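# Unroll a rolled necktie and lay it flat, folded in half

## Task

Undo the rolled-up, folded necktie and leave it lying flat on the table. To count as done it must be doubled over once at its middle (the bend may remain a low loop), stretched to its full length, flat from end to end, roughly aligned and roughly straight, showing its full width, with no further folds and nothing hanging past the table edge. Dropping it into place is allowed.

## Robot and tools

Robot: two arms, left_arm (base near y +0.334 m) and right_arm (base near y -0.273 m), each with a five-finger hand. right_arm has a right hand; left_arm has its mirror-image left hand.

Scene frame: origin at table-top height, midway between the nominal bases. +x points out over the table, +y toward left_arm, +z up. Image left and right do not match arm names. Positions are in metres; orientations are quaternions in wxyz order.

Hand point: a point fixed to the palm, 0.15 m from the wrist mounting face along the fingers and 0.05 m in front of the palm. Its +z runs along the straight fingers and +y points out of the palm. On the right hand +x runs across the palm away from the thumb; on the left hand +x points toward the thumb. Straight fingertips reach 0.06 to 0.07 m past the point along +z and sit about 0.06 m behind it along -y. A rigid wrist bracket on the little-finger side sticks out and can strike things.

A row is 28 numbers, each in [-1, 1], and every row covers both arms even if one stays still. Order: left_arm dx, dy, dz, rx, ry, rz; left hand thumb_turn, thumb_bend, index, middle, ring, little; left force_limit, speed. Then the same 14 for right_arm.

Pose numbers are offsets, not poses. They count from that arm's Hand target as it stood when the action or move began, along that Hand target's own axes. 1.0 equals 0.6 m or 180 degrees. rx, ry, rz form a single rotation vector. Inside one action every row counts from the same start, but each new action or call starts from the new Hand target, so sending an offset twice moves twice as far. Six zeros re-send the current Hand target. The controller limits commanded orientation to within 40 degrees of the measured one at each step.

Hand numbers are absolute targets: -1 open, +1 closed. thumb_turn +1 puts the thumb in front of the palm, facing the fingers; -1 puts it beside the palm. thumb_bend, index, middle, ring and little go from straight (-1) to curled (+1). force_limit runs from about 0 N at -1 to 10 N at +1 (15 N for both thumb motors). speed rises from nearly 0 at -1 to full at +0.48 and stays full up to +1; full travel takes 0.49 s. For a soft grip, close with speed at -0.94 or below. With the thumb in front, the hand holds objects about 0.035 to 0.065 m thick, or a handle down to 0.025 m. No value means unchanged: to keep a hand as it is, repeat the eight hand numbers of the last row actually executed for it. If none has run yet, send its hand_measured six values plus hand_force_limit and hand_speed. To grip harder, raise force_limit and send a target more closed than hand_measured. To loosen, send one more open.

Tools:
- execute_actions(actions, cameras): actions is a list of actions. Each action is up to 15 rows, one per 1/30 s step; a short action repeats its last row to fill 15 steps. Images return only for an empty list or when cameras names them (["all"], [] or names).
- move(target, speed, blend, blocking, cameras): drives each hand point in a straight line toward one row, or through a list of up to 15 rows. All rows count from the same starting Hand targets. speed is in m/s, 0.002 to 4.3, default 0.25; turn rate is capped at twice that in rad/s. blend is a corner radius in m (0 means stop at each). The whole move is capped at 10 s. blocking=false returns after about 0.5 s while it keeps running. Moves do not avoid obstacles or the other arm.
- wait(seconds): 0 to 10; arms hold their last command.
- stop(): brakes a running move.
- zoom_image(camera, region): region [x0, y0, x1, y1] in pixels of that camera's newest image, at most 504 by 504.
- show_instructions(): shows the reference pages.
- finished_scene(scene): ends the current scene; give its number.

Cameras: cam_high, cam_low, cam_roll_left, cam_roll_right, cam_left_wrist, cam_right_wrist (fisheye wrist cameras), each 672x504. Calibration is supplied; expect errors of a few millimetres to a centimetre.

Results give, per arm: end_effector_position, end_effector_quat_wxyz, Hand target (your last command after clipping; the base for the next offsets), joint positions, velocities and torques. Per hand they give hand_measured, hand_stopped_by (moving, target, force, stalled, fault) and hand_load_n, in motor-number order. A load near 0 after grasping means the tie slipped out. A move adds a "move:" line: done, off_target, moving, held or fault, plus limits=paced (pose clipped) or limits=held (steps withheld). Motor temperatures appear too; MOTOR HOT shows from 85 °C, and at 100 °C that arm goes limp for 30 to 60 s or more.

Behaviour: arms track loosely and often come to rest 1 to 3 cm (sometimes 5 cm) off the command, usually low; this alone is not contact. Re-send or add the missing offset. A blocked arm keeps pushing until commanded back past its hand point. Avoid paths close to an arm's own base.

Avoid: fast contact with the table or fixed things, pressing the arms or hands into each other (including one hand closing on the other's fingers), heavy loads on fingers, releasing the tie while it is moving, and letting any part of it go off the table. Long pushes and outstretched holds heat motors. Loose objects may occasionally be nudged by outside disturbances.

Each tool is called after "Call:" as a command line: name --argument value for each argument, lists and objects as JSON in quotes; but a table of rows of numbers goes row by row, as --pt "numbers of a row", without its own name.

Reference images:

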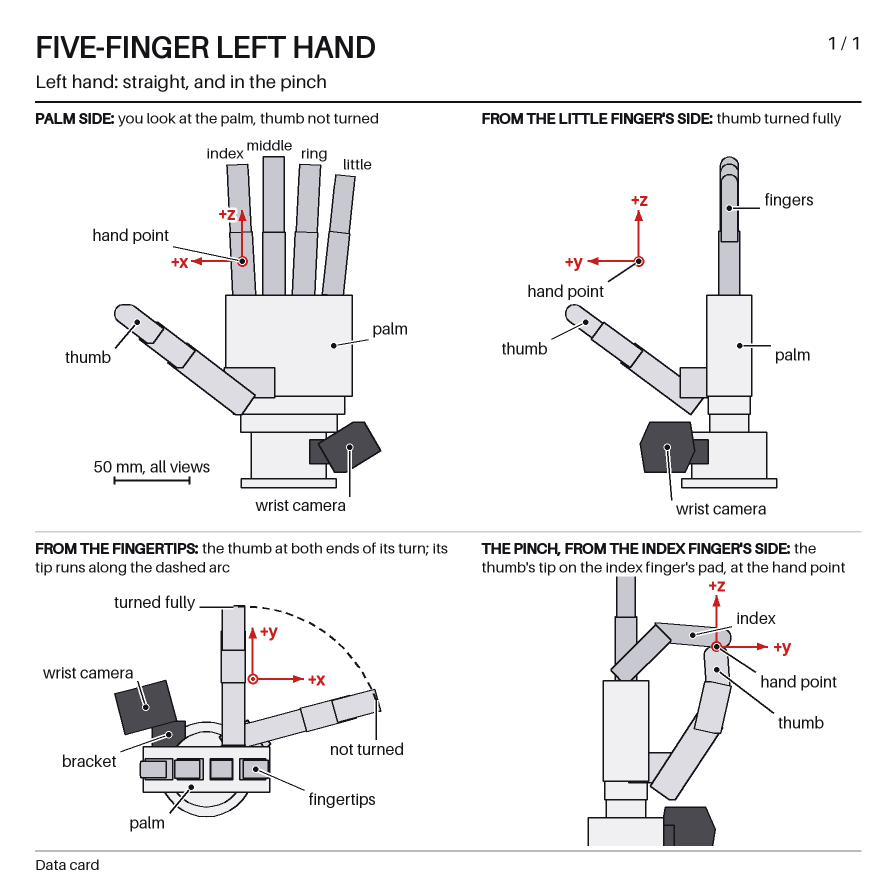

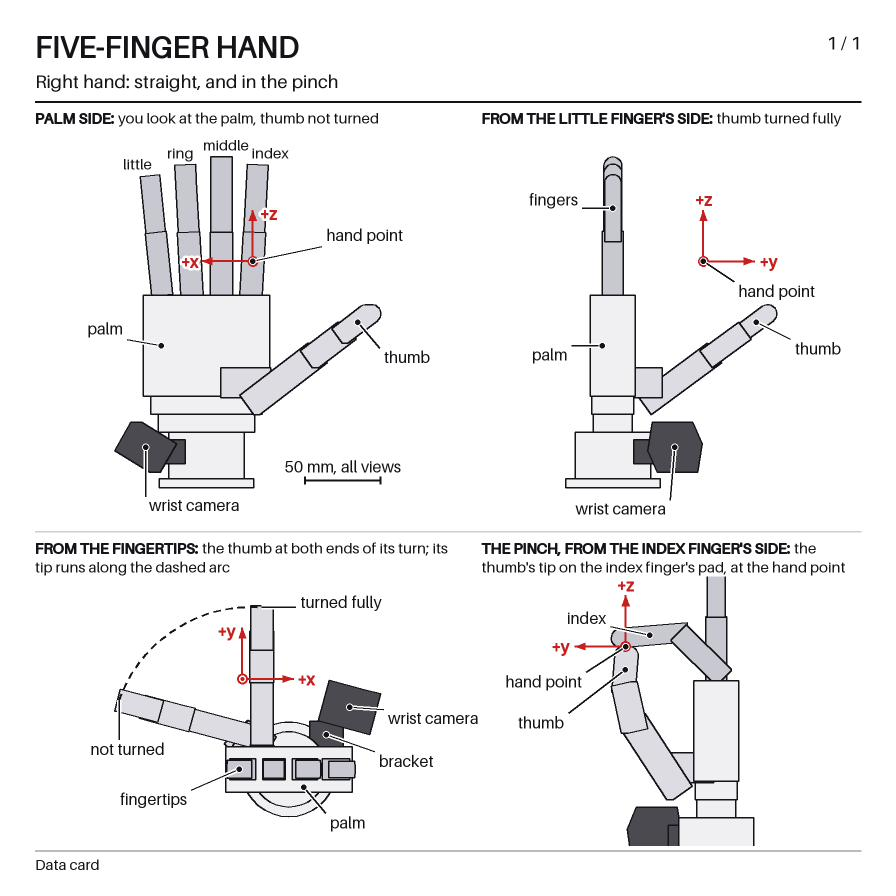

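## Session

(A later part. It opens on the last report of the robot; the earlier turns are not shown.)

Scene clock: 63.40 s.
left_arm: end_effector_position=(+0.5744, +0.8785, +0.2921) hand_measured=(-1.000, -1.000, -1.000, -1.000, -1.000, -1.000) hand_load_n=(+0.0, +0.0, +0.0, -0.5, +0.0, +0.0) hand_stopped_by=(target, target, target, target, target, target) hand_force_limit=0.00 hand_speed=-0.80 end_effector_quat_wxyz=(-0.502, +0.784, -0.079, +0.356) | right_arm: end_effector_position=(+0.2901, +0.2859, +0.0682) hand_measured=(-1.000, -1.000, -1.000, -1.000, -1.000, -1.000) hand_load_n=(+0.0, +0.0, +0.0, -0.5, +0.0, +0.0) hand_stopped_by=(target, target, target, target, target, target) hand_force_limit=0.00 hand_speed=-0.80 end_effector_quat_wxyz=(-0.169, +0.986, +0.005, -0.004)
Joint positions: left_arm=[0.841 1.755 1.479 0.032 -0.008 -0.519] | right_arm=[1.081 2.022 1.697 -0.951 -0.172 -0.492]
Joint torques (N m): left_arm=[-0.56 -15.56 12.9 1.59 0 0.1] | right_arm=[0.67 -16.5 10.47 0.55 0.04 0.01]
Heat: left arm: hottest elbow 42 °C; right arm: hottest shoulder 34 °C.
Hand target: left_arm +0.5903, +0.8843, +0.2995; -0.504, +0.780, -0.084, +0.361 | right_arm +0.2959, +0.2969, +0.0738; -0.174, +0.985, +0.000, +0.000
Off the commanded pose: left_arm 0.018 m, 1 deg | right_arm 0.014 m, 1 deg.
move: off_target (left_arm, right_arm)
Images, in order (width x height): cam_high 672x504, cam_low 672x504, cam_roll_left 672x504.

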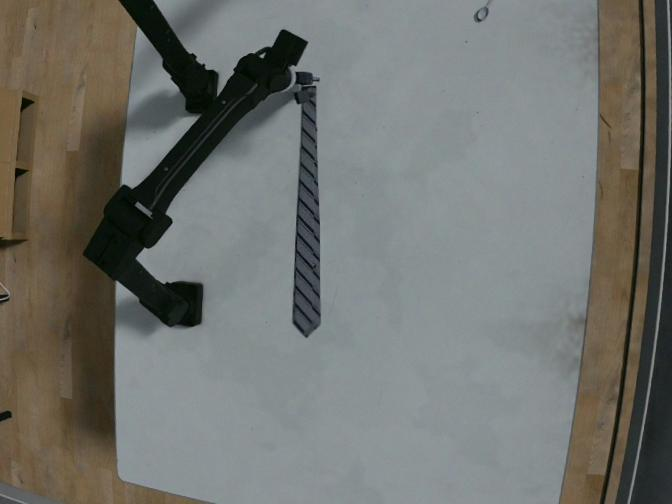

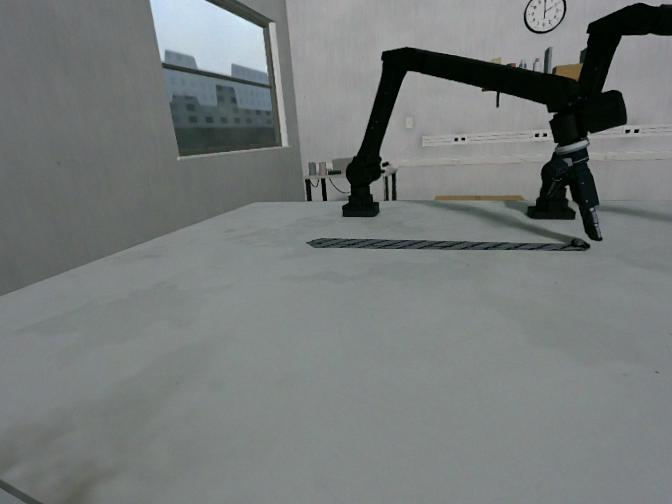

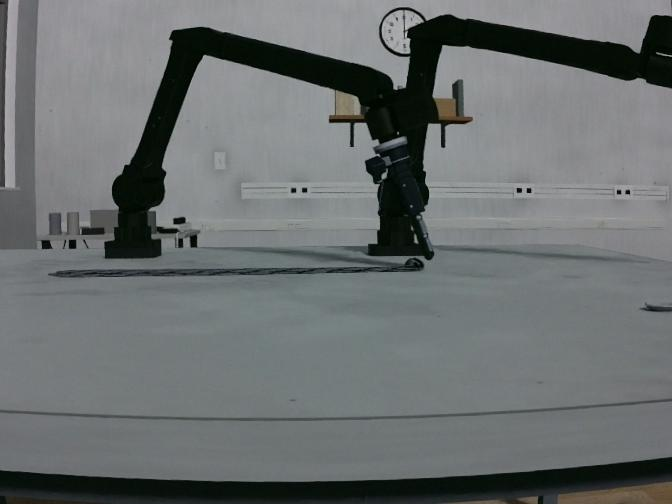

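Call:
move --pt "0 0 0 0 0 0 -1 -1 -1 -1 -1 -1 0 -0.8 0 -0.023 -0.063 0 0 0 -1 -1 -1 -1 -1 -1 0 -0.8" --pt "0 0 0 0 0 0 -1 -1 -1 -1 -1 -1 0 -0.8 0 0.118 -0.114 0 0 0 -1 -1 -1 -1 -1 -1 0 -0.8" --pt "0 0 0 0 0 0 -1 -1 -1 -1 -1 -1 0 -0.8 0 0.143 -0.045 0 0 0 -1 -1 -1 -1 -1 -1 0 -0.8" --pt "0 0 0 0 0 0 -1 -1 -1 -1 -1 -1 0 -0.8 0 -0.049 0.025 0 0 0 -1 -1 -1 -1 -1 -1 0 -0.8" --speed 0.15 --cameras '["cam_high","cam_roll_left","cam_low"]'

Call:
zoom_image --camera "cam_roll_left" --region '[350, 200, 500, 290]'

Call:
zoom_image --camera "cam_low" --region '[530, 170, 630, 260]'

Scene clock: 75.27 s.
left_arm: end_effector_position=(+0.5744, +0.8785, +0.2921) hand_measured=(-1.000, -1.000, -1.000, -1.000, -1.000, -1.000) hand_load_n=(+0.0, +0.0, +0.0, +0.0, +0.0, +0.0) hand_stopped_by=(target, target, target, target, target, target) hand_force_limit=0.00 hand_speed=-0.80 end_effector_quat_wxyz=(-0.502, +0.784, -0.079, +0.356) | right_arm: end_effector_position=(+0.2911, +0.3182, +0.0639) hand_measured=(-1.000, -1.000, -1.000, -1.000, -1.000, -1.000) hand_load_n=(+0.0, +0.5, +0.0, +0.0, +0.0, +0.0) hand_stopped_by=(target, target, target, target, target, target) hand_force_limit=0.00 hand_speed=-0.80 end_effector_quat_wxyz=(-0.168, +0.986, +0.004, -0.004)
Joint positions: left_arm=[0.841 1.755 1.479 0.032 -0.008 -0.519] | right_arm=[1.103 2.102 1.818 -0.99 -0.164 -0.469]
Joint torques (N m): left_arm=[-0.62 -15.56 12.92 1.59 0 0.11] | right_arm=[1.26 -17.61 10.78 0.54 0.05 0.07]
Heat: left arm: hottest elbow 43 °C; right arm: hottest shoulder 34 °C.
Hand target: left_arm +0.5903, +0.8843, +0.2995; -0.504, +0.780, -0.084, +0.361 | right_arm +0.2959, +0.3296, +0.0698; -0.174, +0.985, +0.000, +0.000
Off the commanded pose: left_arm 0.018 m, 1 deg | right_arm 0.014 m, 1 deg.
move: off_target (left_arm, right_arm)
Images, in order (width x height): cam_high 672x504, cam_low 672x504, cam_roll_left 672x504.

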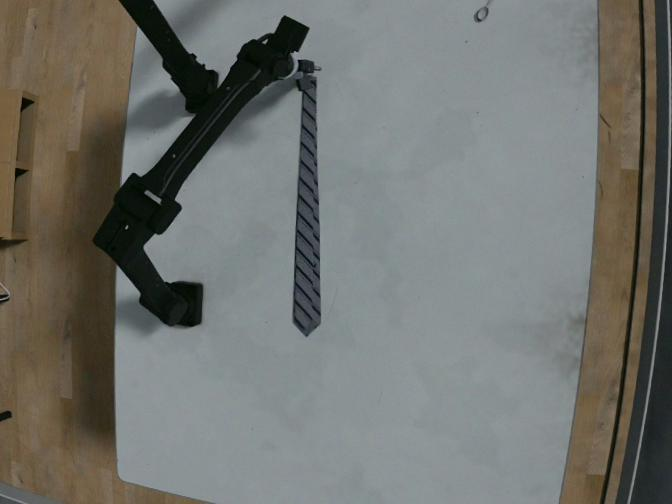

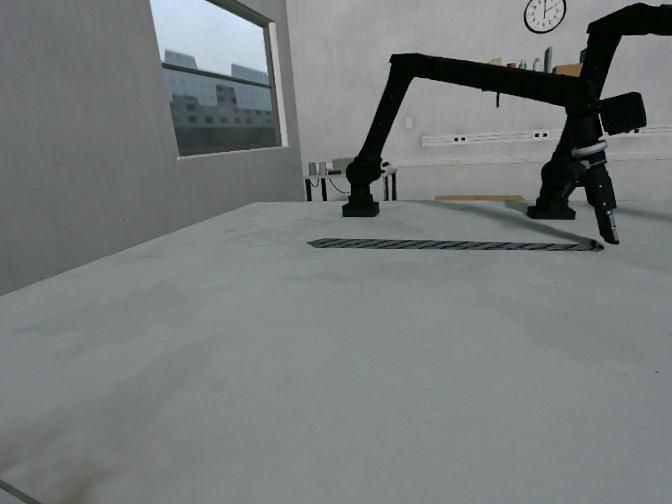

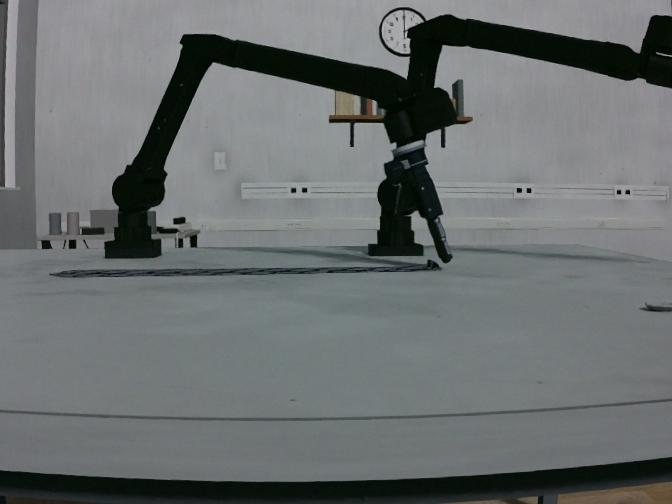

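Scaled by 3.360 from the camera's 672x504 image, which has a finer 960x720 frame.

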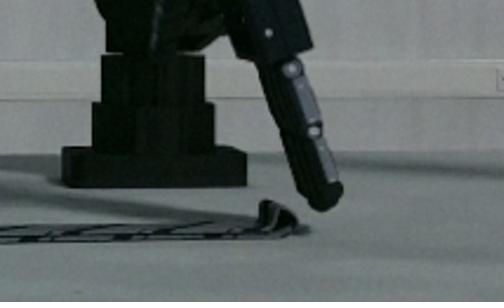

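Scaled by 5.040 from the camera's 672x504 image, which has a finer 960x720 frame.

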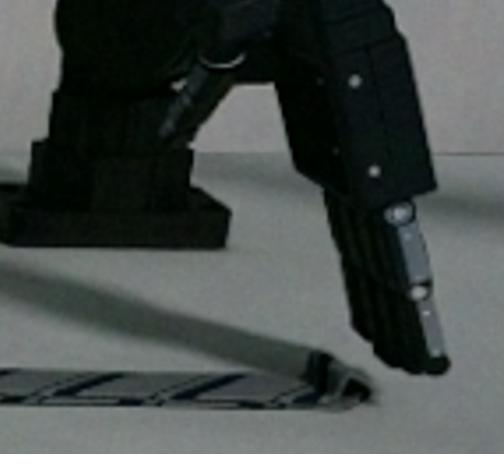

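Call:
move --pt "0 0 0 0 0 0 -1 -1 -1 -1 -1 -1 0 -0.8 0 -0.023 -0.063 0 0 0 -1 -1 -1 -1 -1 -1 0 -0.8" --pt "0 0 0 0 0 0 -1 -1 -1 -1 -1 -1 0 -0.8 0 0.095 -0.1055 0 0 0 -1 -1 -1 -1 -1 -1 0 -0.8" --pt "0 0 0 0 0 0 -1 -1 -1 -1 -1 -1 0 -0.8 0 0.12 -0.0365 0 0 0 -1 -1 -1 -1 -1 -1 0 -0.8" --pt "0 0 0 0 0 0 -1 -1 -1 -1 -1 -1 0 -0.8 0 -0.0525 0.026 0 0 0 -1 -1 -1 -1 -1 -1 0 -0.8" --speed 0.15 --cameras '["cam_high","cam_roll_left","cam_low"]'

Call:
zoom_image --camera "cam_roll_left" --region '[370, 200, 520, 290]'

Call:
zoom_image --camera "cam_low" --region '[550, 190, 650, 260]'

Call:
zoom_image --camera "cam_high" --region '[260, 40, 360, 140]'

Scene clock: 87.20 s.
left_arm: end_effector_position=(+0.5744, +0.8785, +0.2921) hand_measured=(-1.000, -1.000, -1.000, -1.000, -1.000, -1.000) hand_load_n=(+0.0, +0.0, +0.0, +0.0, +0.0, +0.0) hand_stopped_by=(target, target, target, target, target, target) hand_force_limit=0.00 hand_speed=-0.80 end_effector_quat_wxyz=(-0.502, +0.784, -0.079, +0.356) | right_arm: end_effector_position=(+0.2911, +0.3535, +0.0608) hand_measured=(-1.000, -1.000, -1.000, -1.000, -1.000, -1.000) hand_load_n=(+0.0, +0.0, +0.0, +0.0, +0.0, +0.0) hand_stopped_by=(target, target, target, target, target, target) hand_force_limit=0.00 hand_speed=-0.80 end_effector_quat_wxyz=(-0.168, +0.986, +0.004, -0.005)
Joint positions: left_arm=[0.841 1.755 1.479 0.032 -0.008 -0.519] | right_arm=[1.127 2.194 1.967 -1.043 -0.157 -0.447]
Joint torques (N m): left_arm=[-0.56 -15.56 12.9 1.59 0 0.11] | right_arm=[1.49 -18.49 11.02 0.54 0.05 0.02]
Motor temperatures (°C): left_arm=[26 38 45 23 24 24] | right_arm=[24 34 27 24 22 22]
Heat: left arm: hottest elbow 45 °C; right arm: hottest shoulder 34 °C.
Hand target: left_arm +0.5903, +0.8843, +0.2995; -0.504, +0.780, -0.084, +0.361 | right_arm +0.2958, +0.3646, +0.0660; -0.174, +0.985, +0.000, +0.000
Off the commanded pose: left_arm 0.018 m, 1 deg | right_arm 0.013 m, 1 deg.
move: off_target (left_arm, right_arm)
Images, in order (width x height): cam_high 672x504, cam_low 672x504, cam_roll_left 672x504.

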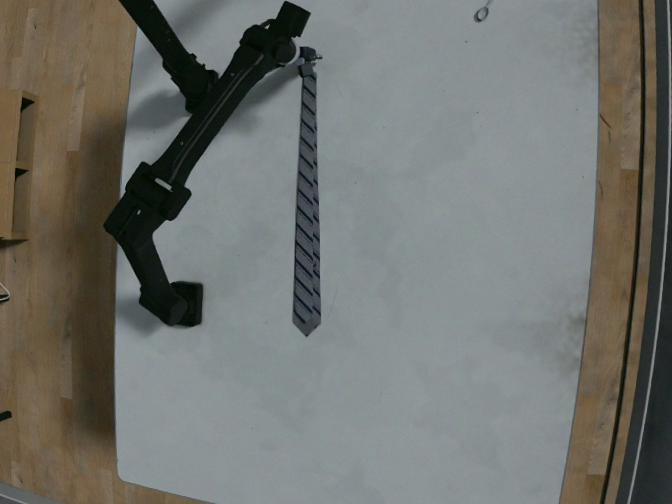

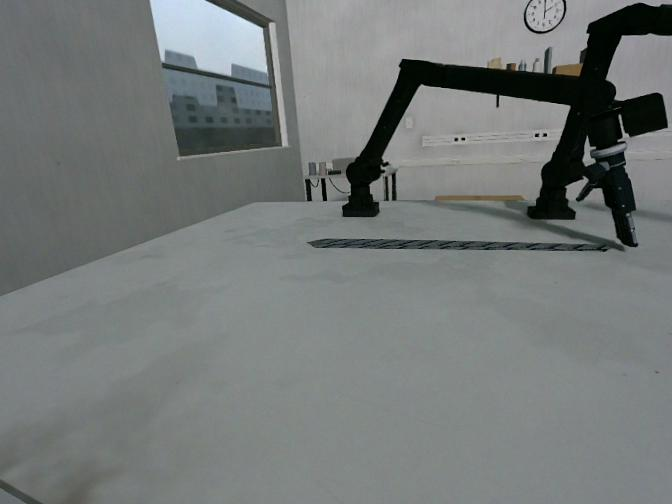

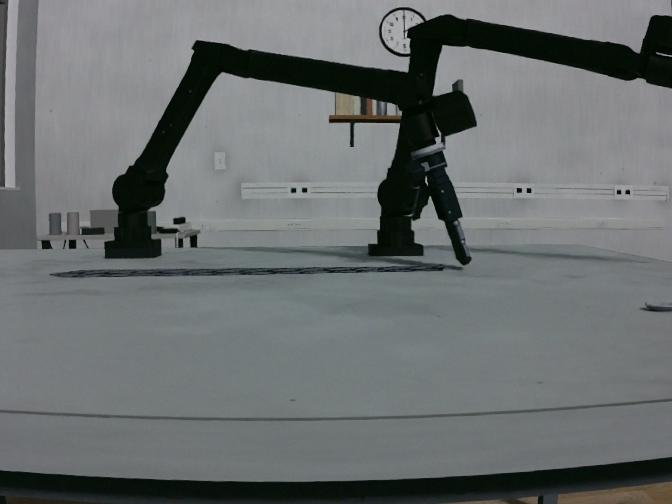

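Scaled by 3.360 from the camera's 672x504 image, which has a finer 960x720 frame.

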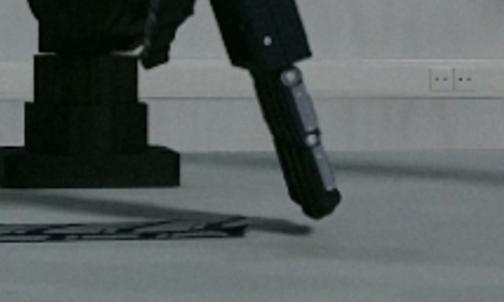

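Scaled by 5.040 from the camera's 672x504 image, which has a finer 960x720 frame.

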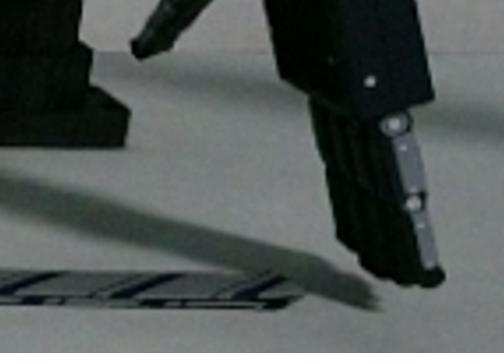

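Scaled by 5.040 from the camera's 672x504 image, which has a finer 960x720 frame.

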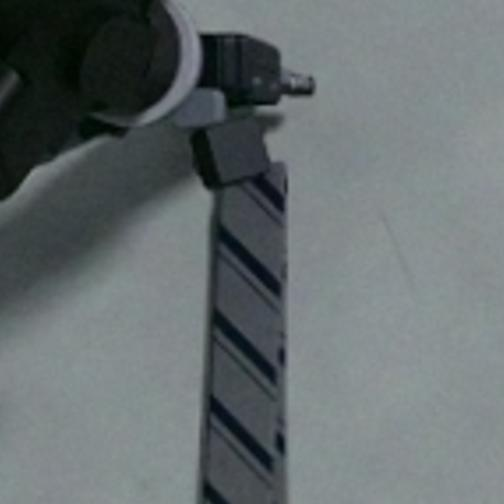

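Flat and fully unrolled, with the hand clear.

Call:
finished_scene --scene 2

The scene is finished: the task was done.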